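# Roll the held scope so its lens faces the wrist

## Task

Turn the inspection scope within the hand so the lens on its short barrel (the end away from the wider cap) points toward the arm's wrist, whatever the hand's orientation. It fails if the scope ever touches anything other than the hand (the wrist camera, its post and the arm's last link count as non-hand) or leaves the hand. At the end the handle must be upright in the closed fist, clear of the wrist, camera, post and arm, and gripped firmly enough to stay in place however the hand is turned or moved. No hand motor may show "moving" or "overload" or be accumulating toward a shutdown; a motor that was dead from the start is ignored.

## Robot and tools

ROBOT. One arm on a base near the origin, ending in a right hand with three fingers (index, middle, ring) and a thumb, each with four motors: sixteen in all. A wrist camera on a post and a fixed mast (x +0.05 to +0.10, z -0.16 to -0.11, out to y +0.06 m in hand axes) sit at the wrist on the palm side; the scope must not touch them. Joint load limits in N m: 139 for the three big joints, 26 for each wrist joint.

FRAMES. Reported poses, velocities and targets are in the arm's base frame (nearly level with the table; +z up, +y to the left looking along +x). Offsets in a command run along the Hand target's own axes: +z along straight fingers toward the tips, +x across the palm away from the thumb, +y out of the palm face. The hand point sits just beyond the index/middle knuckles; the palm face lies at y = -0.062 m.

THE ROW. Every motion command is a row of 24 numbers, each in [-1, 1]: dx, dy, dz, rx, ry, rz, then sixteen hinge goals, then current_limit, then speed. The first six are an offset, not a pose, measured from the Hand target as it stands when the action or move begins; 1.0 equals 0.6 m for dx..dz and 180 degrees for rx..rz, the last three forming one rotation vector. Every row in an action counts from that same start, so sending the same offset twice moves twice. Hinge numbers are absolute goals, each scaled linearly between its two stops. Order: index_abd, index_mcp, index_pip, index_dip, middle_abd, middle_mcp, middle_pip, middle_dip, ring_abd, ring_mcp, ring_pip, ring_dip, thumb_cmc, thumb_axl, thumb_mcp, thumb_ipl. Moving toward -1 bends fingers toward the palm (_mcp straight at +0.75, _pip +0.58, _dip +0.70), swings _abd away from the thumb (straight at 0), swings the thumb in front of the palm (thumb_cmc, straight +0.71), rotates it about its own axis (thumb_axl, straight +0.68), and bends it (thumb_mcp straight +0.23, thumb_ipl +0.17). current_limit maps -1..+1 to 0..550 mA (floor 11 mA); speed sets goal travel at (speed+1)/2 of 8.5 rad/s. They start at +0.4 and -0.6 and persist. To keep the grip unchanged, resend exactly the last hand numbers; at scene start, read a result first and copy its hand_goal.

TOOLS.
execute_actions(actions, cameras): actions is a list of up to 15-row tables, one row per 1/30 s step; a short table repeats its last row. An empty list returns state plus all images. cameras: names, ["all"], or [].
move(target, speed, blend, stop_force, zero, blocking, cameras): target is one row or a list of up to 15 rows, all offsets from the same starting Hand target. speed in m/s (0.002 to 3.6, default 0.25; rotation capped at twice that in rad/s). blend in m rounds corners; 0 stops at each. stop_force in N (3 to 120) halts on a wrist-force push; omit it when backing away from contact. zero=false keeps the old force zero. blocking=false returns early (not with stop_force). The path ignores obstacles; avoid paths near the base.
wait(seconds 0 to 10), stop(), zoom_image(camera, region [x0,y0,x1,y1] pixels, at most 504 square), zero_wrist_force(), finished_scene(scene: current scene number; irreversible).
Cameras: cam_head_left, cam_head_right, cam_high, cam_near, cam_wrist.

RESULTS. State lists end_effector_position (m) and end_effector_quat_wxyz in the base frame, velocities, joint positions and torques, Wrist force/torque in end-effector axes, and the Hand target your next offsets start from. The move line reports done, off_target, moving, held or fault, plus limits (paced = clipped, held = steps withheld); neither done nor off_target rules out contact. Per hand motor: hand_goal, hand_measured, hand_current_ma, hand_state (moving, goal, blocked, overload). Commanded orientation is clipped to 32 degrees from the measured one per step; if the hand rests short, send the remaining gap as an offset.

CAUTIONS. A motor at 495 mA or more for 5 s shuts down for 10 s and drops what it holds; keep currents moderate. A finger grips only while its goal lies past the object surface; gear friction may hold a grip even after lowering the goal. Contact force near 150 N or joint torque at its limit stops the arm for 10 s, during which hand commands are lost. The arm is stiff: never aim much past a firm contact. Keep the scope from falling, striking the wrist parts, or being released while moving. Motors heating to 85 °C trigger a long brake stop. After a HAND FAULT line, remaining motion calls in that reply are skipped.

Each tool is called in YAML: its name, and indented under it one key for each argument.

## Session

execute_actions:
  actions: []

Scene clock: 0.00 s.
end_effector_position=(+0.4500, +0.1000, +0.5001) hand_goal=(+0.024, +0.866, -0.584, -0.786, +0.000, +0.834, -1.000, -0.280, -0.012, +0.834, -1.000, -0.272, -0.734, +0.822, -0.286, -0.922) hand_measured=(+0.024, +0.894, -0.554, -0.788, -0.002, +0.822, -0.938, -0.180, -0.016, +0.832, -0.946, -0.172, -0.752, +0.828, -0.286, -0.942) hand_current_ma=(+1, +115, +116, -7, -3, -42, +254, +385, -13, -7, +220, +385, -66, +25, +0, -102) hand_state=(goal, blocked, blocked, goal, goal, goal, blocked, blocked, goal, goal, blocked, blocked, goal, goal, goal, blocked) hand_current_limit=0.40 hand_speed=-0.60 end_effector_quat_wxyz=(+0.707, +0.000, +0.707, +0.000)
Joint positions: [-0.58 -1.999 2.452 -3.594 -0.991 -1.571]
Joint velocities: within noise
Joint torques (N m): no reading
Motor temperatures (°C): [33 30 32 33 39 34]
Wrist force (N): no reading
Wrist torque (N m): no reading
Wrist force, peak (N): no reading
Hand target: +0.4500, +0.1000, +0.5001; +0.707, +0.000, +0.707, +0.000

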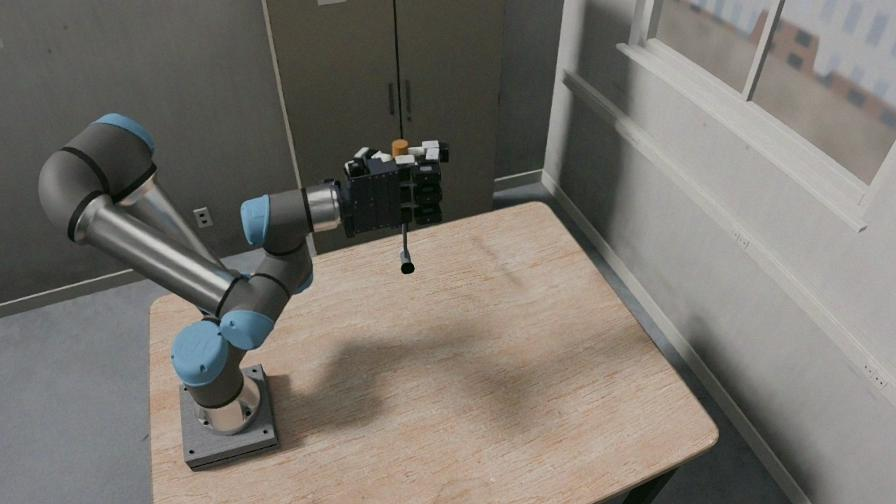

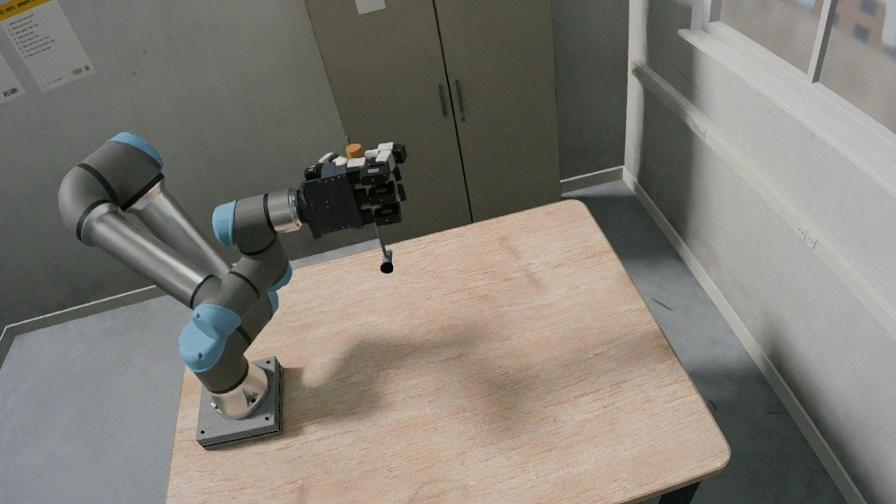

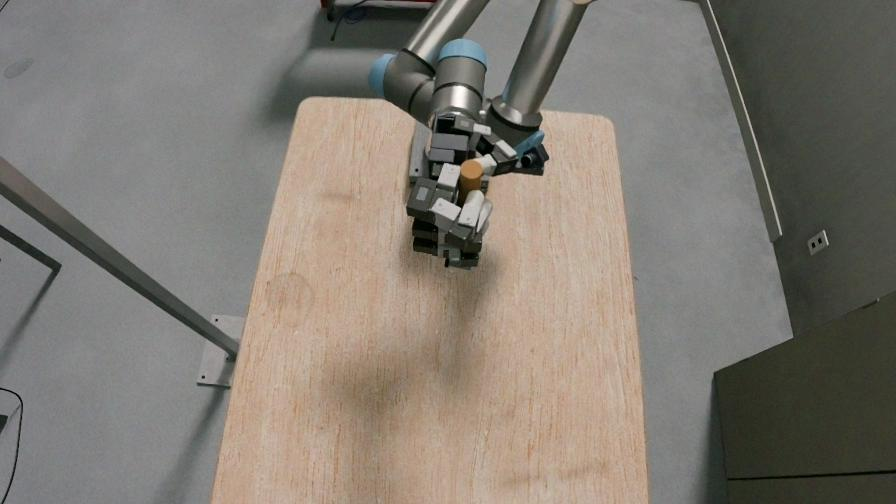

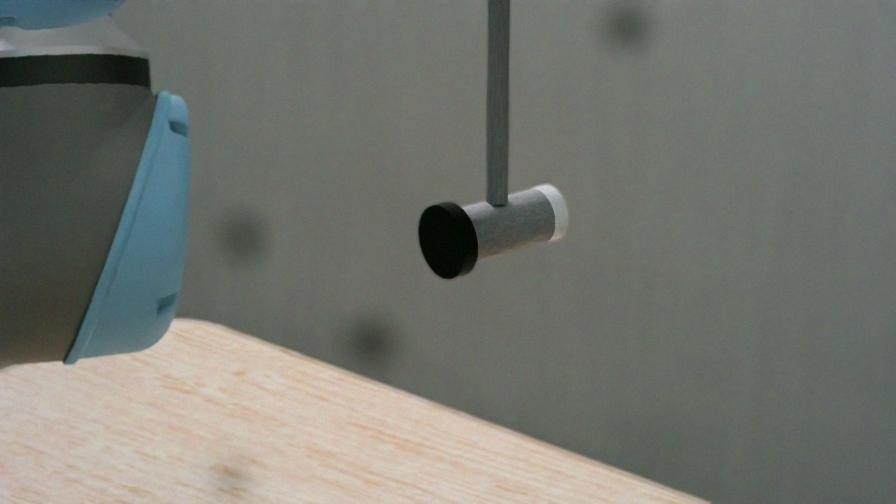

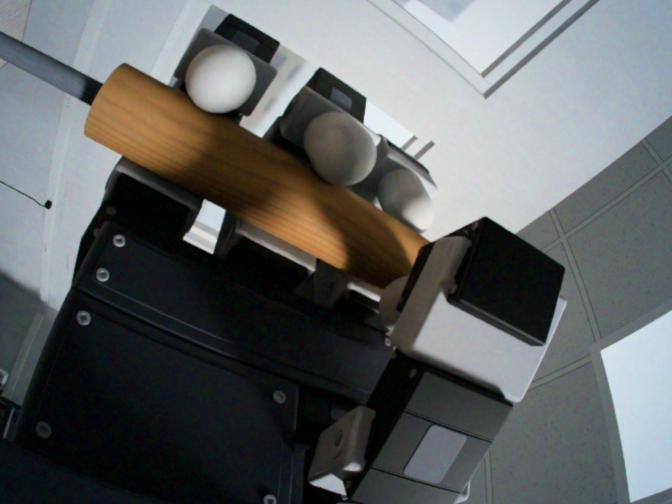

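zoom_image:
  camera: "cam_wrist"
  region: [60, 0, 564, 504]

zoom_image:
  camera: "cam_near"
  region: [380, 120, 620, 320]

zoom_image:
  camera: "cam_high"
  region: [370, 80, 590, 290]

zoom_image:
  camera: "cam_head_left"
  region: [300, 110, 480, 290]

zoom_image:
  camera: "cam_head_right"
  region: [270, 110, 450, 290]

Scaled by 1.000.

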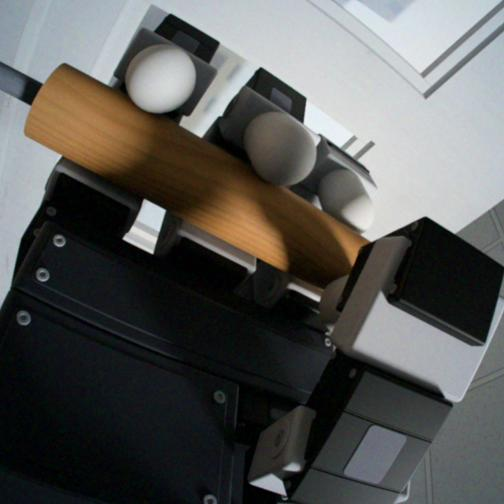

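Scaled by 2.100 from the camera's 896x504 image, which has a finer 1280x720 frame.

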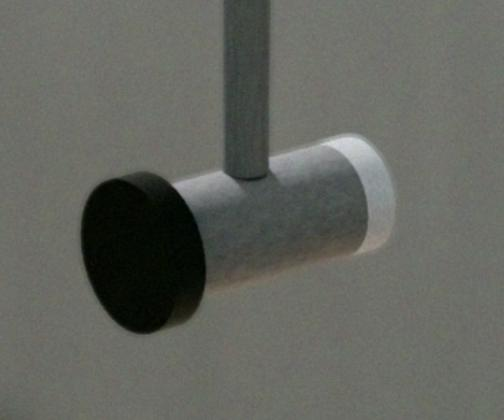

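Scaled by 2.291 from the camera's 896x504 image, which has a finer 1280x720 frame.

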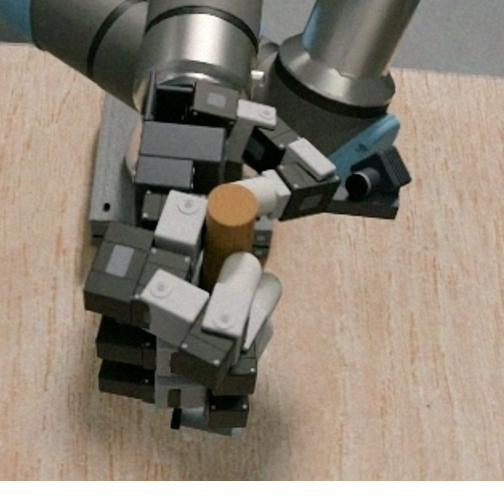

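Scaled by 2.800 from the camera's 896x504 image, which has a finer 1280x720 frame.

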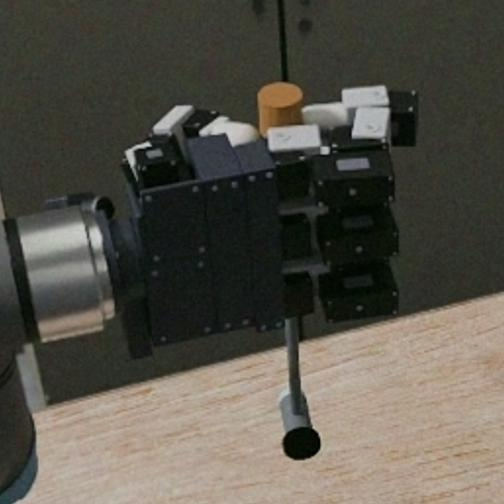

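Scaled by 2.800 from the camera's 896x504 image, which has a finer 1280x720 frame.

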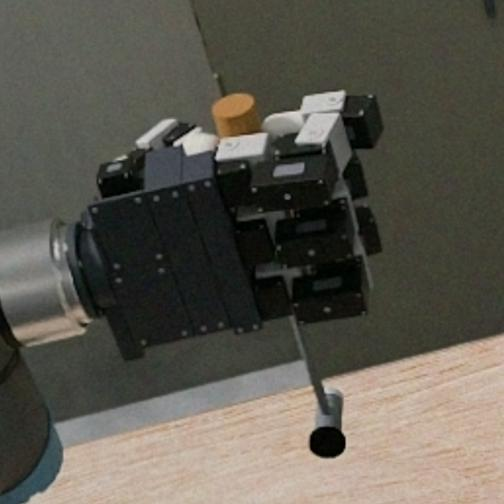

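execute_actions:
  actions:
    - [[0,0,0,0,0,0,0.024,0.866,-0.584,-0.786,0.0,0.834,-1.0,-0.28,-0.012,0.834,-1.0,-0.272,-0.734,0.822,-0.286,-0.9946,0.4,-0.8],[0,0,0,0,0,0,0.024,0.866,-0.584,-0.786,0.0,0.834,-1.0,-0.28,-0.012,0.834,-1.0,-0.272,-0.734,0.822,-0.286,-0.9946,0.4,-0.8],[0,0,0,0,0,0,0.024,0.866,-0.584,-0.786,0.0,0.834,-1.0,-0.28,-0.012,0.834,-1.0,-0.272,-0.734,0.822,-0.286,-0.9946,0.4,-0.8],[0,0,0,0,0,0,0.024,0.866,-0.584,-0.786,0.0,0.834,-1.0,-0.28,-0.012,0.834,-1.0,-0.272,-0.734,0.822,-0.286,-0.9946,0.4,-0.8],[0,0,0,0,0,0,0.024,0.866,-0.584,-0.786,0.0,0.834,-1.0,-0.28,-0.012,0.834,-1.0,-0.272,-0.734,0.822,-0.1124,-0.9946,0.4,-0.8]]
  cameras: ["cam_wrist","cam_near"]

Scene clock: 15.27 s.
end_effector_position=(+0.4500, +0.1000, +0.5001) hand_goal=(+0.024, +0.866, -0.584, -0.786, +0.000, +0.834, -1.000, -0.280, -0.012, +0.834, -1.000, -0.272, -0.734, +0.822, -0.112, -0.994) hand_measured=(+0.024, +0.892, -0.558, -0.788, -0.002, +0.822, -0.938, -0.180, -0.016, +0.836, -0.944, -0.172, -0.748, +0.822, -0.114, -0.992) hand_current_ma=(+0, +103, +99, -7, -2, -46, +254, +385, -13, +6, +224, +385, -48, -1, -5, +9) hand_state=(goal, blocked, blocked, goal, goal, goal, blocked, blocked, goal, goal, blocked, blocked, goal, goal, goal, goal) hand_current_limit=0.40 hand_speed=-0.80 end_effector_quat_wxyz=(+0.707, +0.000, +0.707, +0.000)
Joint positions: [-0.58 -1.999 2.452 -3.594 -0.991 -1.571]
Joint torques (N m): [3.3 1.01 -19.95 -3.28 -0.17 -1.33]
Wrist force (N): [-0.1 -0.1 0.0]
Wrist torque (N m): [-0.01 0.02 -0.02]
Wrist force, peak (N): [0.0 -0.7 0.0]
Hand target: +0.4500, +0.1000, +0.5001; +0.707, +0.000, +0.707, +0.000
Off the commanded pose: 0.000 m, 0 deg.
Step readings (end_effector_position):
0: (+0.4500, +0.1000, +0.5001)
1: (+0.4500, +0.1000, +0.5001)
2: (+0.4500, +0.1000, +0.5001)
4: (+0.4500, +0.1000, +0.5001)
8: (+0.4500, +0.1000, +0.5001)
15: (+0.4500, +0.1000, +0.5001)
Images, in order (width x height): cam_near 896x504, cam_wrist 672x504.

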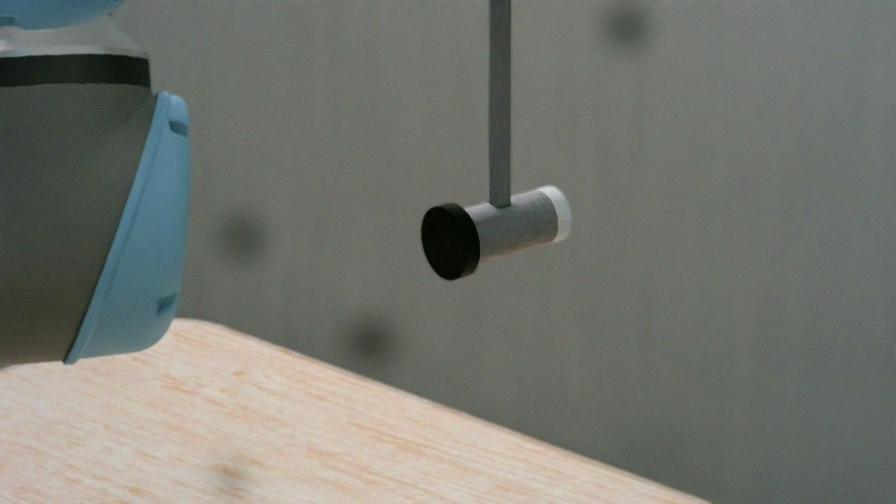

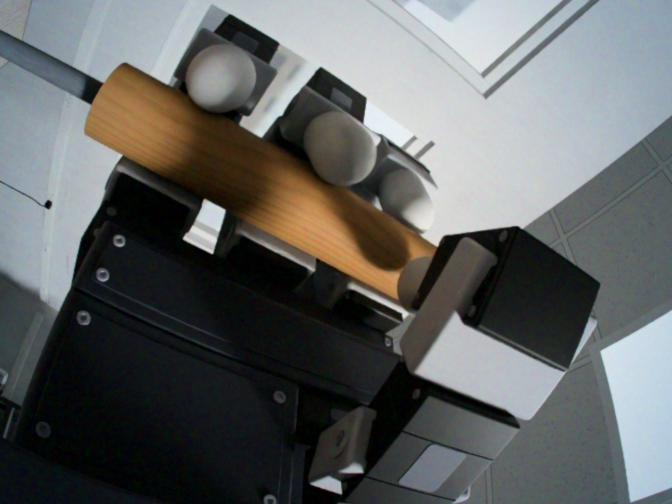

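execute_actions:
  actions:
    - [[0,0,0,0,0,0,0.024,0.866,-0.584,-0.786,0.0,0.834,-1.0,-0.28,-0.012,0.834,-1.0,-0.272,-0.734,0.822,-0.1124,-0.7514,0.4,-0.8]]
    - [[0,0,0,0,0,0,0.024,0.866,-0.584,-0.786,0.0,0.834,-1.0,-0.28,-0.012,0.834,-1.0,-0.272,-0.734,0.822,-0.2191,-0.7503,0.4,-0.8],[0,0,0,0,0,0,0.024,0.866,-0.584,-0.786,0.0,0.834,-1.0,-0.28,-0.012,0.834,-1.0,-0.272,-0.734,0.822,-0.2191,-0.7503,0.4,-0.8],[0,0,0,0,0,0,0.024,0.866,-0.584,-0.786,0.0,0.834,-1.0,-0.28,-0.012,0.834,-1.0,-0.272,-0.734,0.822,-0.2191,-0.7503,0.4,-0.8],[0,0,0,0,0,0,0.024,0.866,-0.584,-0.786,0.0,0.834,-1.0,-0.28,-0.012,0.834,-1.0,-0.272,-0.734,0.822,-0.2191,-0.7503,0.4,-0.8],[0,0,0,0,0,0,0.024,0.866,-0.584,-0.786,0.0,0.834,-1.0,-0.28,-0.012,0.834,-1.0,-0.272,-0.734,0.822,-0.2191,-0.7503,0.4,-0.8],[0,0,0,0,0,0,0.024,0.866,-0.584,-0.786,0.0,0.834,-1.0,-0.28,-0.012,0.834,-1.0,-0.272,-0.734,0.822,-0.2865,-0.7038,0.4,-0.8]]
  cameras: ["cam_wrist","cam_near"]

Scene clock: 16.90 s.
end_effector_position=(+0.4500, +0.1000, +0.5001) hand_goal=(+0.024, +0.866, -0.584, -0.786, +0.000, +0.834, -1.000, -0.280, -0.012, +0.834, -1.000, -0.272, -0.734, +0.822, -0.286, -0.704) hand_measured=(+0.024, +0.892, -0.558, -0.788, -0.002, +0.822, -0.938, -0.180, -0.016, +0.836, -0.944, -0.174, -0.748, +0.822, -0.238, -0.706) hand_current_ma=(+0, +103, +99, -7, -2, -46, +254, +385, -13, +7, +229, +385, -48, -1, +263, -7) hand_state=(goal, blocked, blocked, goal, goal, goal, blocked, blocked, goal, goal, blocked, blocked, goal, goal, blocked, goal) hand_current_limit=0.40 hand_speed=-0.80 end_effector_quat_wxyz=(+0.707, +0.000, +0.707, +0.000)
Joint positions: [-0.58 -1.999 2.452 -3.594 -0.991 -1.571]
Joint torques (N m): [3.51 1.33 -19.5 -3.6 0.1 -1.67]
Wrist force (N): [0.1 0.0 -0.1]
Wrist torque (N m): [0.01 -0.01 0.01]
Wrist force, peak (N): [-0.2 -0.4 0.3]
Hand target: +0.4500, +0.1000, +0.5001; +0.707, +0.000, +0.707, +0.000
Off the commanded pose: 0.000 m, 0 deg.
Step readings (end_effector_position):
0: (+0.4500, +0.1000, +0.5001)
1: (+0.4500, +0.1000, +0.5001)
2: (+0.4500, +0.1000, +0.5001)
4: (+0.4500, +0.1000, +0.5001)
8: (+0.4500, +0.1000, +0.5001)
15: (+0.4500, +0.1000, +0.5001)
16: (+0.4500, +0.1000, +0.5001)
17: (+0.4500, +0.1000, +0.5001)
19: (+0.4500, +0.1000, +0.5001)
23: (+0.4500, +0.1000, +0.5001)
30: (+0.4500, +0.1000, +0.5001)
Images, in order (width x height): cam_near 896x504, cam_wrist 672x504.

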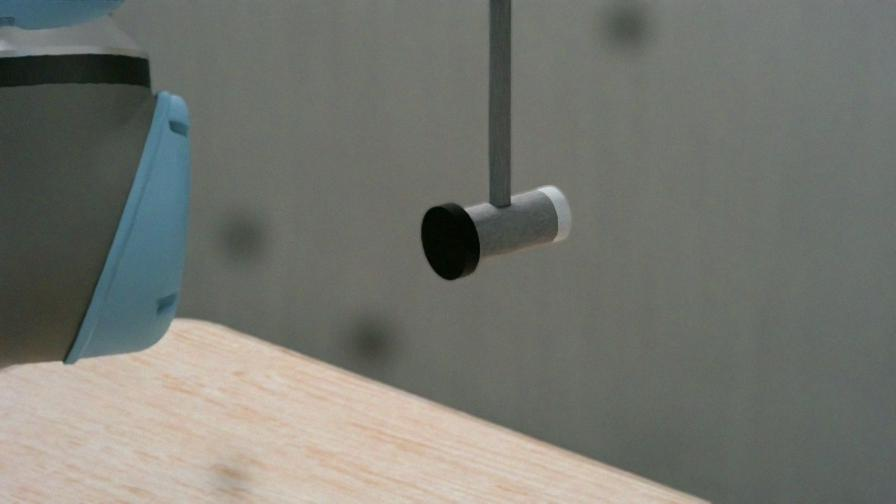

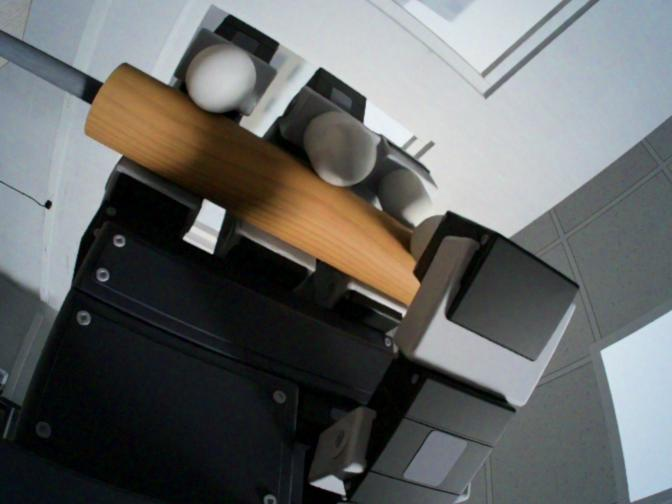

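execute_actions:
  actions:
    - [[0,0,0,0,0,0,0.024,0.8562,-0.6467,-0.829,0.0,0.834,-1.0,-0.28,-0.012,0.834,-1.0,-0.272,-0.734,0.822,-0.2921,-0.773,0.4,-0.8]]
    - [[0,0,0,0,0,0,0.024,0.8562,-0.6467,-0.829,0.0,0.834,-0.94,0.0,-0.012,0.834,-0.94,0.0,-0.734,0.822,-0.2921,-0.773,0.4,-0.8]]
  cameras: ["cam_wrist","cam_near"]

Scene clock: 21.33 s.
end_effector_position=(+0.4500, +0.1000, +0.5001) hand_goal=(+0.024, +0.856, -0.646, -0.828, +0.000, +0.834, -0.940, +0.000, -0.012, +0.834, -0.940, +0.000, -0.734, +0.822, -0.292, -0.772) hand_measured=(+0.022, +0.882, -0.566, -0.792, -0.002, +0.832, -0.936, -0.002, -0.016, +0.836, -0.938, -0.002, -0.748, +0.822, -0.234, -0.720) hand_current_ma=(-7, +105, +339, +137, -2, -7, +9, -7, -13, +6, +8, -9, -49, +1, +312, +294) hand_state=(goal, blocked, blocked, blocked, goal, goal, goal, goal, goal, goal, goal, goal, goal, goal, blocked, blocked) hand_current_limit=0.40 hand_speed=-0.80 end_effector_quat_wxyz=(+0.707, +0.000, +0.707, +0.000)
Joint positions: [-0.58 -1.999 2.452 -3.594 -0.991 -1.571]
Joint torques (N m): [4.69 3.09 -20.07 -3.96 -0.24 -2.27]
Wrist force (N): [0.0 -0.1 -0.1]
Wrist torque (N m): [0.00 0.01 0.00]
Wrist force, peak (N): [0.2 -0.7 0.0]
Hand target: +0.4500, +0.1000, +0.5001; +0.707, +0.000, +0.707, +0.000
Off the commanded pose: 0.000 m, 0 deg.
Step readings (end_effector_position):
0: (+0.4500, +0.1000, +0.5001)
1: (+0.4500, +0.1000, +0.5001)
2: (+0.4500, +0.1000, +0.5001)
4: (+0.4500, +0.1000, +0.5001)
8: (+0.4500, +0.1000, +0.5001)
15: (+0.4500, +0.1000, +0.5001)
16: (+0.4500, +0.1000, +0.5001)
17: (+0.4500, +0.1000, +0.5001)
19: (+0.4500, +0.1000, +0.5001)
23: (+0.4500, +0.1000, +0.5001)
30: (+0.4500, +0.1000, +0.5001)
Images, in order (width x height): cam_near 896x504, cam_wrist 672x504.

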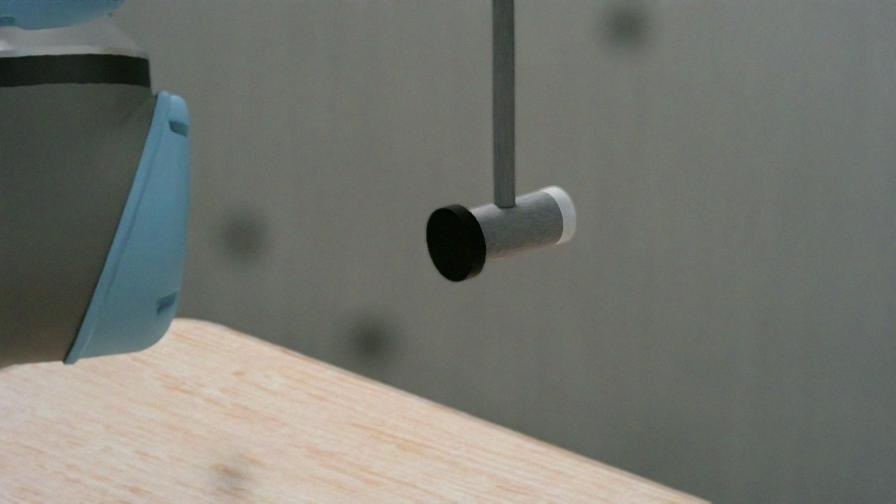

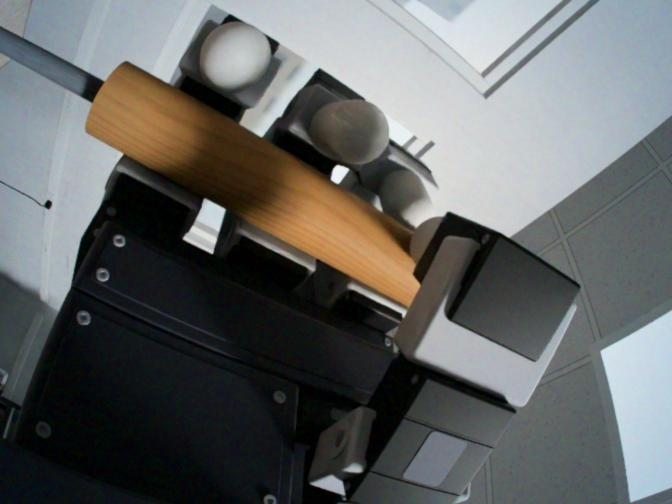

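execute_actions:
  actions:
    - [[0,0,0,0,0,0,0.024,0.855,-0.6971,-0.7384,0.0,0.834,-0.94,0.0,-0.012,0.834,-0.94,0.0,-0.734,0.822,-0.264,-0.8205,0.4,-0.94]]
    - [[0,0,0,0,0,0,0.024,0.8534,-0.7474,-0.6478,0.0,0.834,-0.94,0.0,-0.012,0.834,-0.94,0.0,-0.734,0.822,-0.2494,-0.8562,0.4,-0.94]]
    - [[0,0,0,0,0,0,0.024,0.8534,-0.8212,-0.5391,0.0,0.834,-0.94,0.0,-0.012,0.834,-0.94,0.0,-0.734,0.822,-0.2483,-0.8789,0.4,-0.94]]
  cameras: ["cam_wrist","cam_near"]

Scene clock: 23.83 s.
end_effector_position=(+0.4500, +0.1000, +0.5001) hand_goal=(+0.024, +0.854, -0.822, -0.540, +0.000, +0.834, -0.940, +0.000, -0.012, +0.834, -0.940, +0.000, -0.734, +0.822, -0.248, -0.878) hand_measured=(+0.022, +0.884, -0.752, -0.538, -0.002, +0.832, -0.936, -0.002, -0.016, +0.836, -0.938, -0.002, -0.750, +0.834, -0.158, -0.858) hand_current_ma=(-7, +124, +295, +9, -2, -7, +9, -7, -13, +6, +8, -9, -57, +55, +385, +96) hand_state=(goal, blocked, blocked, goal, goal, goal, goal, goal, goal, goal, goal, goal, goal, goal, blocked, goal) hand_current_limit=0.40 hand_speed=-0.94 end_effector_quat_wxyz=(+0.707, +0.000, +0.707, +0.000)
Joint positions: [-0.58 -1.999 2.452 -3.594 -0.991 -1.571]
Joint torques (N m): [5.71 3.78 -20.23 -3.95 -0.12 -2.33]
Wrist force (N): [0.0 0.1 0.3]
Wrist torque (N m): [-0.01 -0.01 -0.01]
Wrist force, peak (N): [-0.5 -0.3 0.2]
Hand target: +0.4500, +0.1000, +0.5001; +0.707, +0.000, +0.707, +0.000
Off the commanded pose: 0.000 m, 0 deg.
Step readings (end_effector_position):
0: (+0.4500, +0.1000, +0.5001)
1: (+0.4500, +0.1000, +0.5001)
2: (+0.4500, +0.1000, +0.5001)
4: (+0.4500, +0.1000, +0.5001)
8: (+0.4500, +0.1000, +0.5001)
15: (+0.4500, +0.1000, +0.5001)
16: (+0.4500, +0.1000, +0.5001)
17: (+0.4500, +0.1000, +0.5001)
19: (+0.4500, +0.1000, +0.5001)
23: (+0.4500, +0.1000, +0.5001)
30: (+0.4500, +0.1000, +0.5001)
31: (+0.4500, +0.1000, +0.5001)
32: (+0.4500, +0.1000, +0.5001)
34: (+0.4500, +0.1000, +0.5001)
38: (+0.4500, +0.1000, +0.5001)
45: (+0.4500, +0.1000, +0.5001)
Images, in order (width x height): cam_near 896x504, cam_wrist 672x504.

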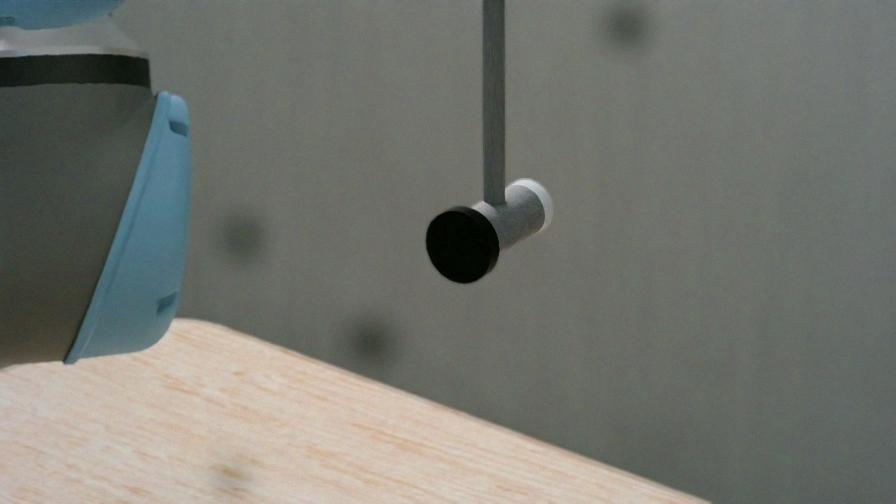

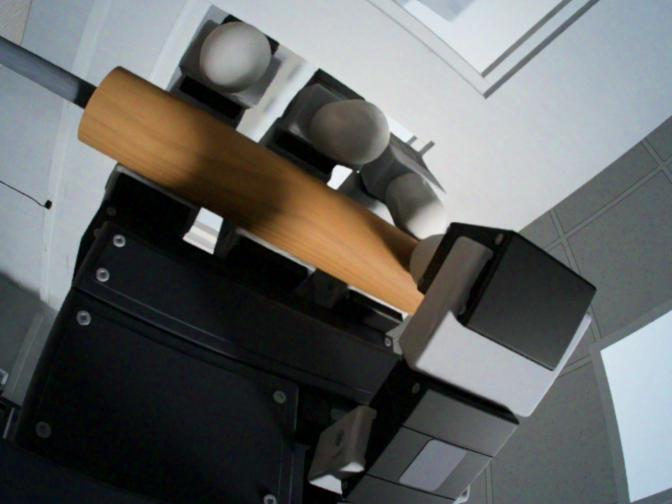

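execute_actions:
  actions:
    - [[0,0,0,0,0,0,0.024,0.8534,-0.8212,-0.5391,0.0,0.834,-1.0,-0.28,-0.012,0.834,-1.0,-0.272,-0.734,0.822,-0.2483,-0.8789,0.4,-0.85]]
  cameras: ["cam_wrist","cam_near"]

Scene clock: 27.43 s.
end_effector_position=(+0.4500, +0.1000, +0.5001) hand_goal=(+0.024, +0.854, -0.822, -0.540, +0.000, +0.834, -1.000, -0.280, -0.012, +0.834, -1.000, -0.272, -0.734, +0.822, -0.248, -0.878) hand_measured=(+0.022, +0.884, -0.752, -0.534, -0.002, +0.824, -0.952, -0.184, -0.016, +0.828, -0.964, -0.164, -0.750, +0.834, -0.158, -0.854) hand_current_ma=(-7, +124, +295, +18, -2, -34, +194, +385, -13, -23, +140, +385, -57, +53, +385, +129) hand_state=(goal, blocked, blocked, goal, goal, goal, blocked, blocked, goal, goal, blocked, blocked, goal, goal, blocked, blocked) hand_current_limit=0.40 hand_speed=-0.85 end_effector_quat_wxyz=(+0.707, +0.000, +0.707, +0.000)
Joint positions: [-0.58 -1.999 2.452 -3.594 -0.991 -1.571]
Joint torques (N m): [6.92 4.64 -20.99 -3.93 -0.35 -2.55]
Wrist force (N): [0.0 -0.1 0.2]
Wrist torque (N m): [-0.03 0.00 -0.01]
Wrist force, peak (N): [-0.4 -0.2 0.4]
Hand target: +0.4500, +0.1000, +0.5001; +0.707, +0.000, +0.707, +0.000
Off the commanded pose: 0.000 m, 0 deg.
Step readings (end_effector_position):
0: (+0.4500, +0.1000, +0.5001)
1: (+0.4500, +0.1000, +0.5001)
2: (+0.4500, +0.1000, +0.5001)
4: (+0.4500, +0.1000, +0.5001)
8: (+0.4500, +0.1000, +0.5001)
15: (+0.4500, +0.1000, +0.5001)
Images, in order (width x height): cam_near 896x504, cam_wrist 672x504.

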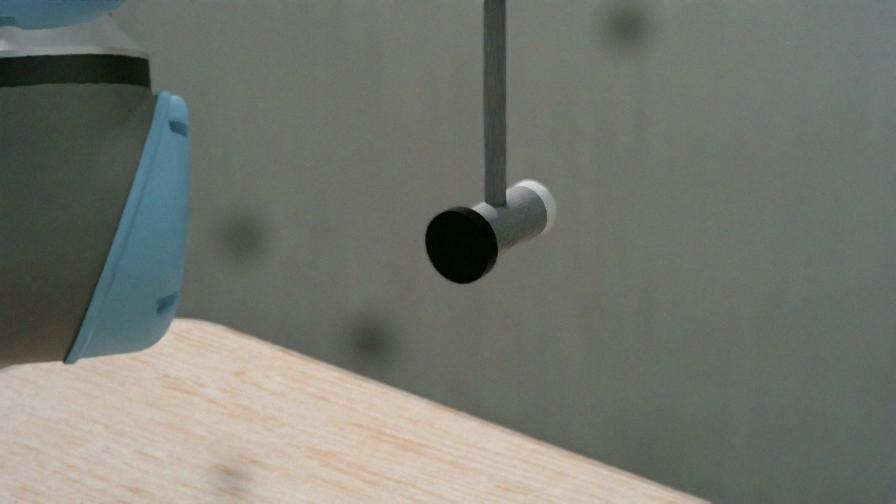

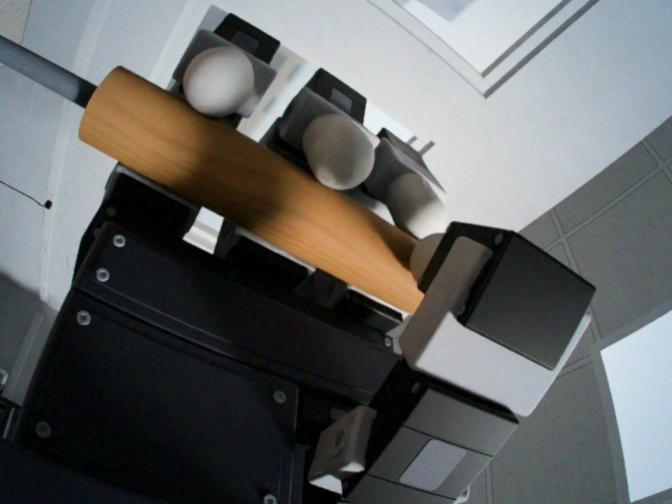

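execute_actions:
  actions:
    - [[0,0,0,0,0,0,0.024,0.9452,-0.562,-0.6087,0.0,0.834,-1.0,-0.28,-0.012,0.834,-1.0,-0.272,-0.734,0.822,-0.0674,-0.9946,0.4,-0.8]]
    - [[0,0,0,0,0,0,0.024,1.0,-0.4861,-0.9522,0.0,0.834,-1.0,-0.28,-0.012,0.834,-1.0,-0.272,-0.734,0.822,-0.1798,-0.9946,0.4,-0.8]]
    - [[0,0,0,0,0,0,0.024,1.0,-0.4861,-0.9522,0.0,0.834,-1.0,-0.28,-0.012,0.834,-1.0,-0.272,-0.734,0.822,-0.2022,-0.8703,0.4,-0.85]]
  cameras: ["cam_wrist","cam_near"]

Scene clock: 30.27 s.
end_effector_position=(+0.4500, +0.1000, +0.5001) hand_goal=(+0.024, +1.000, -0.486, -0.952, +0.000, +0.834, -1.000, -0.280, -0.012, +0.834, -1.000, -0.272, -0.734, +0.822, -0.202, -0.870) hand_measured=(+0.022, +0.996, -0.488, -0.948, +0.002, +0.852, -0.926, -0.214, -0.014, +0.828, -0.952, -0.182, -0.748, +0.822, -0.204, -0.918) hand_current_ma=(-7, -9, -7, +10, +3, +73, +312, +279, -4, -24, +196, +385, -51, +0, -8, -274) hand_state=(goal, goal, goal, goal, goal, goal, blocked, blocked, goal, goal, blocked, blocked, goal, goal, goal, blocked) hand_current_limit=0.40 hand_speed=-0.85 end_effector_quat_wxyz=(+0.707, +0.000, +0.707, +0.000)
Joint positions: [-0.58 -1.999 2.452 -3.594 -0.991 -1.571]
Joint torques (N m): [7.39 5.35 -21.26 -3.81 -0.49 -2.5]
Wrist force (N): [0.0 -0.2 -0.1]
Wrist torque (N m): [-0.01 0.00 0.00]
Wrist force, peak (N): [-0.2 -0.5 -0.1]
Hand target: +0.4500, +0.1000, +0.5001; +0.707, +0.000, +0.707, +0.000
Off the commanded pose: 0.000 m, 0 deg.
Step readings (end_effector_position):
0: (+0.4500, +0.1000, +0.5001)
1: (+0.4500, +0.1000, +0.5001)
2: (+0.4500, +0.1000, +0.5001)
4: (+0.4500, +0.1000, +0.5001)
8: (+0.4500, +0.1000, +0.5001)
15: (+0.4500, +0.1000, +0.5001)
16: (+0.4500, +0.1000, +0.5001)
17: (+0.4500, +0.1000, +0.5001)
19: (+0.4500, +0.1000, +0.5001)
23: (+0.4500, +0.1000, +0.5001)
30: (+0.4500, +0.1000, +0.5001)
31: (+0.4500, +0.1000, +0.5001)
32: (+0.4500, +0.1000, +0.5001)
34: (+0.4500, +0.1000, +0.5001)
38: (+0.4500, +0.1000, +0.5001)
45: (+0.4500, +0.1000, +0.5001)
Images, in order (width x height): cam_near 896x504, cam_wrist 672x504.

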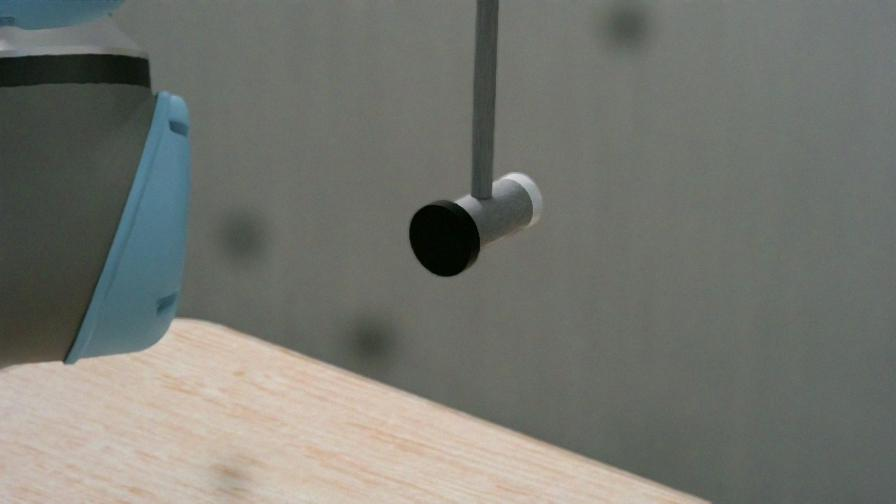

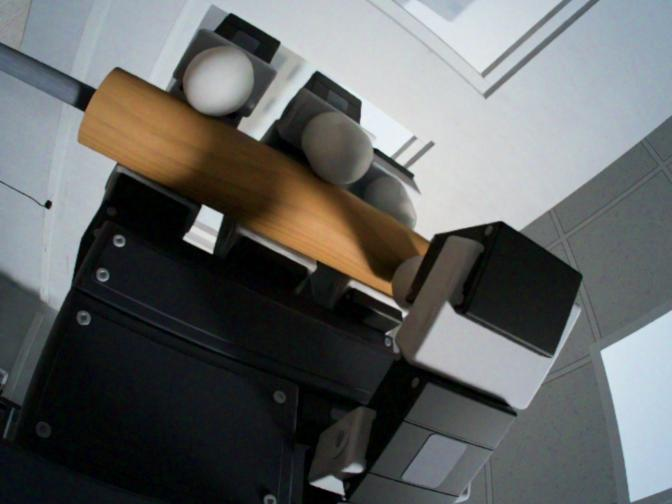

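execute_actions:
  actions:
    - [[0,0,0,0,0,0,0.024,0.9562,-0.6832,-0.8841,0.0,0.834,-1.0,-0.28,-0.012,0.834,-1.0,-0.272,-0.734,0.822,-0.2663,-0.9114,0.4,-0.85]]
    - [[0,0,0,0,0,0,0.024,0.9562,-0.6832,-0.8841,0.0,0.834,-0.94,0.0,-0.012,0.834,-0.94,0.0,-0.734,0.822,-0.2663,-0.9114,0.4,-0.8]]
  cameras: ["cam_wrist","cam_near"]

Scene clock: 32.80 s.
end_effector_position=(+0.4500, +0.1000, +0.5001) hand_goal=(+0.024, +0.956, -0.684, -0.884, +0.000, +0.834, -0.940, +0.000, -0.012, +0.834, -0.940, +0.000, -0.734, +0.822, -0.266, -0.912) hand_measured=(+0.020, +0.978, -0.582, -0.870, +0.002, +0.838, -0.936, -0.002, -0.014, +0.832, -0.938, -0.002, -0.748, +0.822, -0.210, -0.922) hand_current_ma=(-8, +86, +385, +52, +3, +13, +9, -8, -4, -9, +7, -9, -51, +2, +309, -52) hand_state=(goal, blocked, blocked, goal, goal, goal, goal, goal, goal, goal, goal, goal, goal, goal, blocked, goal) hand_current_limit=0.40 hand_speed=-0.80 end_effector_quat_wxyz=(+0.707, +0.000, +0.707, +0.000)
Joint positions: [-0.58 -1.999 2.452 -3.594 -0.991 -1.571]
Joint torques (N m): [7.38 6.72 -21.59 -3.82 -0.56 -2.49]
Wrist force (N): [0.0 -0.3 0.2]
Wrist torque (N m): [-0.05 0.00 -0.01]
Wrist force, peak (N): [-0.5 -0.3 0.4]
Hand target: +0.4500, +0.1000, +0.5001; +0.707, +0.000, +0.707, +0.000
Off the commanded pose: 0.000 m, 0 deg.
Step readings (end_effector_position):
0: (+0.4500, +0.1000, +0.5001)
1: (+0.4500, +0.1000, +0.5001)
2: (+0.4500, +0.1000, +0.5001)
4: (+0.4500, +0.1000, +0.5001)
8: (+0.4500, +0.1000, +0.5001)
15: (+0.4500, +0.1000, +0.5001)
16: (+0.4500, +0.1000, +0.5001)
17: (+0.4500, +0.1000, +0.5001)
19: (+0.4500, +0.1000, +0.5001)
23: (+0.4500, +0.1000, +0.5001)
30: (+0.4500, +0.1000, +0.5001)
Images, in order (width x height): cam_near 896x504, cam_wrist 672x504.

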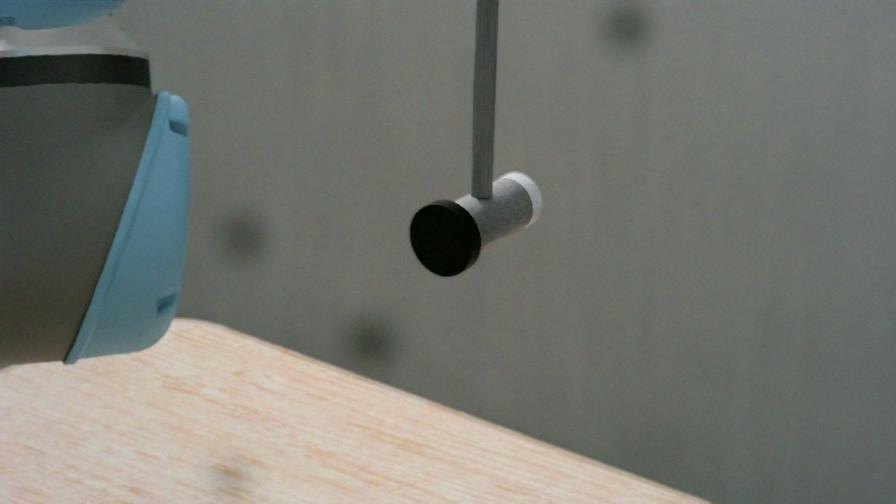

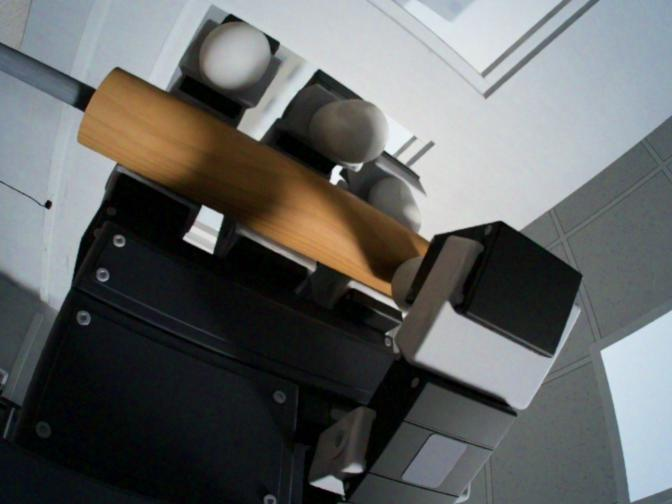

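execute_actions:
  actions:
    - [[0,0,0,0,0,0,0.024,0.9041,-0.6774,-0.8449,0.0,0.834,-0.94,0.0,-0.012,0.834,-0.94,0.0,-0.734,0.822,-0.273,-0.9114,0.4,-0.93]]
    - [[0,0,0,0,0,0,0.024,0.8712,-0.7066,-0.7594,0.0,0.834,-0.94,0.0,-0.012,0.834,-0.94,0.0,-0.734,0.822,-0.2865,-0.9016,0.4,-0.93]]
    - [[0,0,0,0,0,0,0.024,0.8534,-0.7679,-0.6406,0.0,0.834,-0.94,0.0,-0.012,0.834,-0.94,0.0,-0.734,0.822,-0.3079,-0.8822,0.4,-0.93]]
  cameras: ["cam_wrist","cam_near"]

Scene clock: 34.77 s.
end_effector_position=(+0.4500, +0.1000, +0.5001) hand_goal=(+0.024, +0.854, -0.768, -0.640, +0.000, +0.834, -0.940, +0.000, -0.012, +0.834, -0.940, +0.000, -0.734, +0.822, -0.308, -0.882) hand_measured=(+0.020, +0.896, -0.648, -0.618, +0.002, +0.836, -0.936, -0.002, -0.014, +0.832, -0.938, -0.002, -0.750, +0.808, -0.318, -0.942) hand_current_ma=(-13, +177, +385, +81, +3, +8, +9, -7, -4, -8, +7, -9, -58, -57, -49, -343) hand_state=(goal, blocked, blocked, blocked, goal, goal, goal, goal, goal, goal, goal, goal, goal, goal, goal, blocked) hand_current_limit=0.40 hand_speed=-0.93 end_effector_quat_wxyz=(+0.707, +0.000, +0.707, +0.000)
Joint positions: [-0.58 -1.999 2.452 -3.594 -0.991 -1.571]
Joint torques (N m): [7.25 6.99 -21.34 -3.97 -0.46 -2.27]
Wrist force (N): [-0.4 0.0 0.0]
Wrist torque (N m): [0.00 0.04 -0.03]
Wrist force, peak (N): [-0.4 -0.4 0.4]
Hand target: +0.4500, +0.1000, +0.5001; +0.707, +0.000, +0.707, +0.000
Off the commanded pose: 0.000 m, 0 deg.
Step readings (end_effector_position):
0: (+0.4500, +0.1000, +0.5001)
1: (+0.4500, +0.1000, +0.5001)
2: (+0.4500, +0.1000, +0.5001)
4: (+0.4500, +0.1000, +0.5001)
8: (+0.4500, +0.1000, +0.5001)
15: (+0.4500, +0.1000, +0.5001)
16: (+0.4500, +0.1000, +0.5001)
17: (+0.4500, +0.1000, +0.5001)
19: (+0.4500, +0.1000, +0.5001)
23: (+0.4500, +0.1000, +0.5001)
30: (+0.4500, +0.1000, +0.5001)
31: (+0.4500, +0.1000, +0.5001)
32: (+0.4500, +0.1000, +0.5001)
34: (+0.4500, +0.1000, +0.5001)
38: (+0.4500, +0.1000, +0.5001)
45: (+0.4500, +0.1000, +0.5001)
Images, in order (width x height): cam_near 896x504, cam_wrist 672x504.

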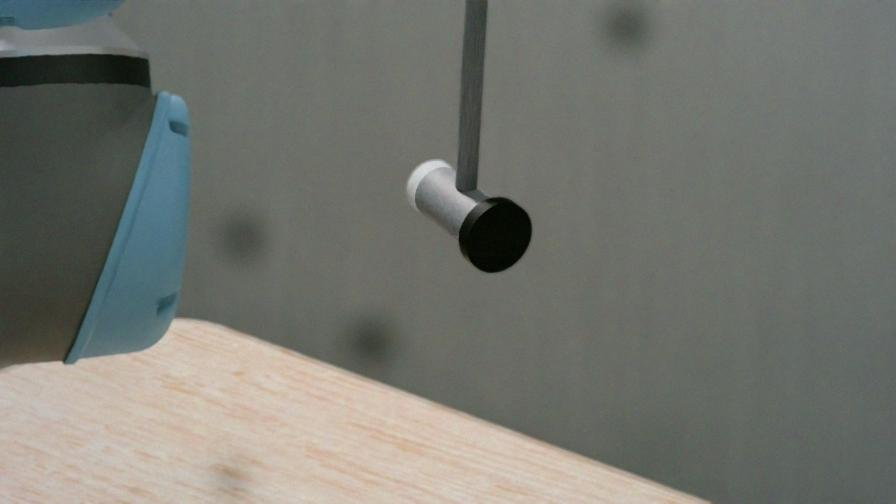

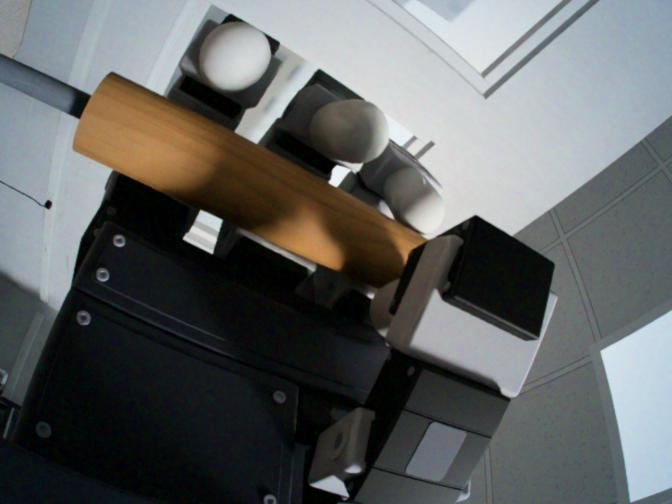

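execute_actions:
  actions:
    - [[0,0,0,0,0,0,0.024,0.8534,-0.7679,-0.6406,0.0,0.834,-1.0,-0.28,-0.012,0.834,-1.0,-0.272,-0.734,0.822,-0.3079,-0.8822,0.4,-0.85]]
    - [[0,0,0,0,0,0,0.024,0.9452,-0.5328,-0.6087,0.0,0.834,-1.0,-0.28,-0.012,0.834,-1.0,-0.272,-0.734,0.822,-0.2921,-0.9946,0.4,-0.8]]
    - [[0,0,0,0,0,0,0.024,1.0,-0.4861,-0.9522,0.0,0.834,-1.0,-0.28,-0.012,0.834,-1.0,-0.272,-0.734,0.822,-0.1798,-0.9946,0.4,-0.8]]
    - [[0,0,0,0,0,0,0.024,1.0,-0.4861,-0.9522,0.0,0.834,-1.0,-0.28,-0.012,0.834,-1.0,-0.272,-0.734,0.822,-0.2022,-0.8703,0.4,-0.85]]
  cameras: ["cam_wrist","cam_near"]

Scene clock: 37.90 s.
end_effector_position=(+0.4500, +0.1000, +0.5001) hand_goal=(+0.024, +1.000, -0.486, -0.952, +0.000, +0.834, -1.000, -0.280, -0.012, +0.834, -1.000, -0.272, -0.734, +0.822, -0.202, -0.870) hand_measured=(+0.020, +0.998, -0.488, -0.948, +0.002, +0.830, -0.938, -0.194, -0.012, +0.836, -0.950, -0.198, -0.748, +0.818, -0.200, -0.896) hand_current_ma=(-12, -9, -7, +10, +7, -12, +255, +368, -1, +8, +199, +316, -47, -17, +11, -133) hand_state=(goal, goal, goal, goal, goal, goal, blocked, blocked, goal, goal, blocked, blocked, goal, goal, goal, blocked) hand_current_limit=0.40 hand_speed=-0.85 end_effector_quat_wxyz=(+0.707, +0.000, +0.707, +0.000)
Joint positions: [-0.58 -1.999 2.452 -3.594 -0.991 -1.571]
Joint torques (N m): [7.18 7.17 -21.69 -4.01 -0.4 -2.29]
Wrist force (N): [-0.3 0.1 -0.2]
Wrist torque (N m): [0.04 0.03 -0.02]
Wrist force, peak (N): [-0.1 -0.5 0.4]
Hand target: +0.4500, +0.1000, +0.5001; +0.707, +0.000, +0.707, +0.000
Off the commanded pose: 0.000 m, 0 deg.
Step readings (end_effector_position):
0: (+0.4500, +0.1000, +0.5001)
1: (+0.4500, +0.1000, +0.5001)
2: (+0.4500, +0.1000, +0.5001)
4: (+0.4500, +0.1000, +0.5001)
8: (+0.4500, +0.1000, +0.5001)
15: (+0.4500, +0.1000, +0.5001)
16: (+0.4500, +0.1000, +0.5001)
17: (+0.4500, +0.1000, +0.5001)
19: (+0.4500, +0.1000, +0.5001)
23: (+0.4500, +0.1000, +0.5001)
30: (+0.4500, +0.1000, +0.5001)
31: (+0.4500, +0.1000, +0.5001)
32: (+0.4500, +0.1000, +0.5001)
34: (+0.4500, +0.1000, +0.5001)
38: (+0.4500, +0.1000, +0.5001)
45: (+0.4500, +0.1000, +0.5001)
46: (+0.4500, +0.1000, +0.5001)
47: (+0.4500, +0.1000, +0.5001)
49: (+0.4500, +0.1000, +0.5001)
53: (+0.4500, +0.1000, +0.5001)
60: (+0.4500, +0.1000, +0.5001)
Images, in order (width x height): cam_near 896x504, cam_wrist 672x504.

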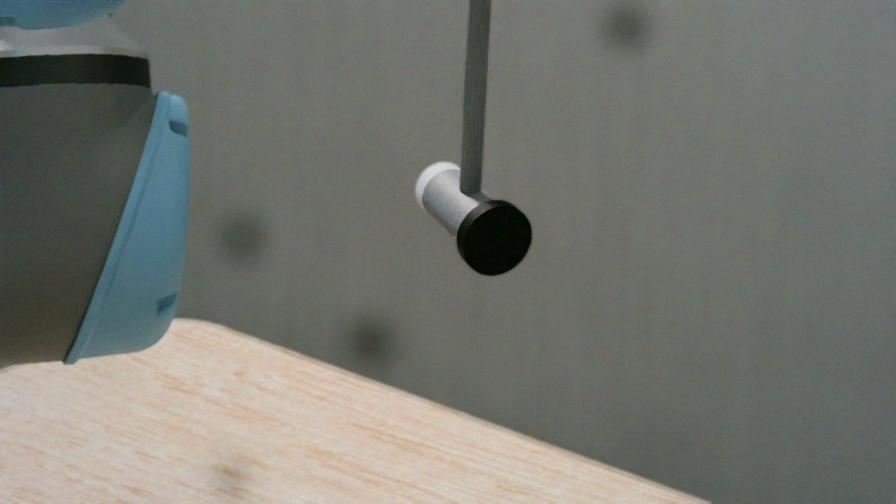

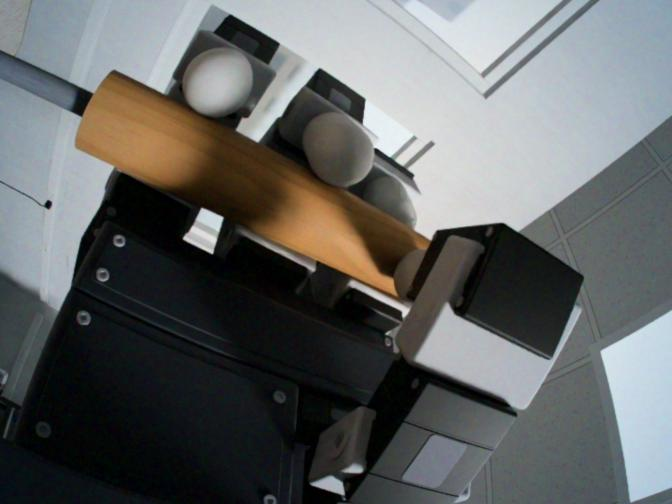

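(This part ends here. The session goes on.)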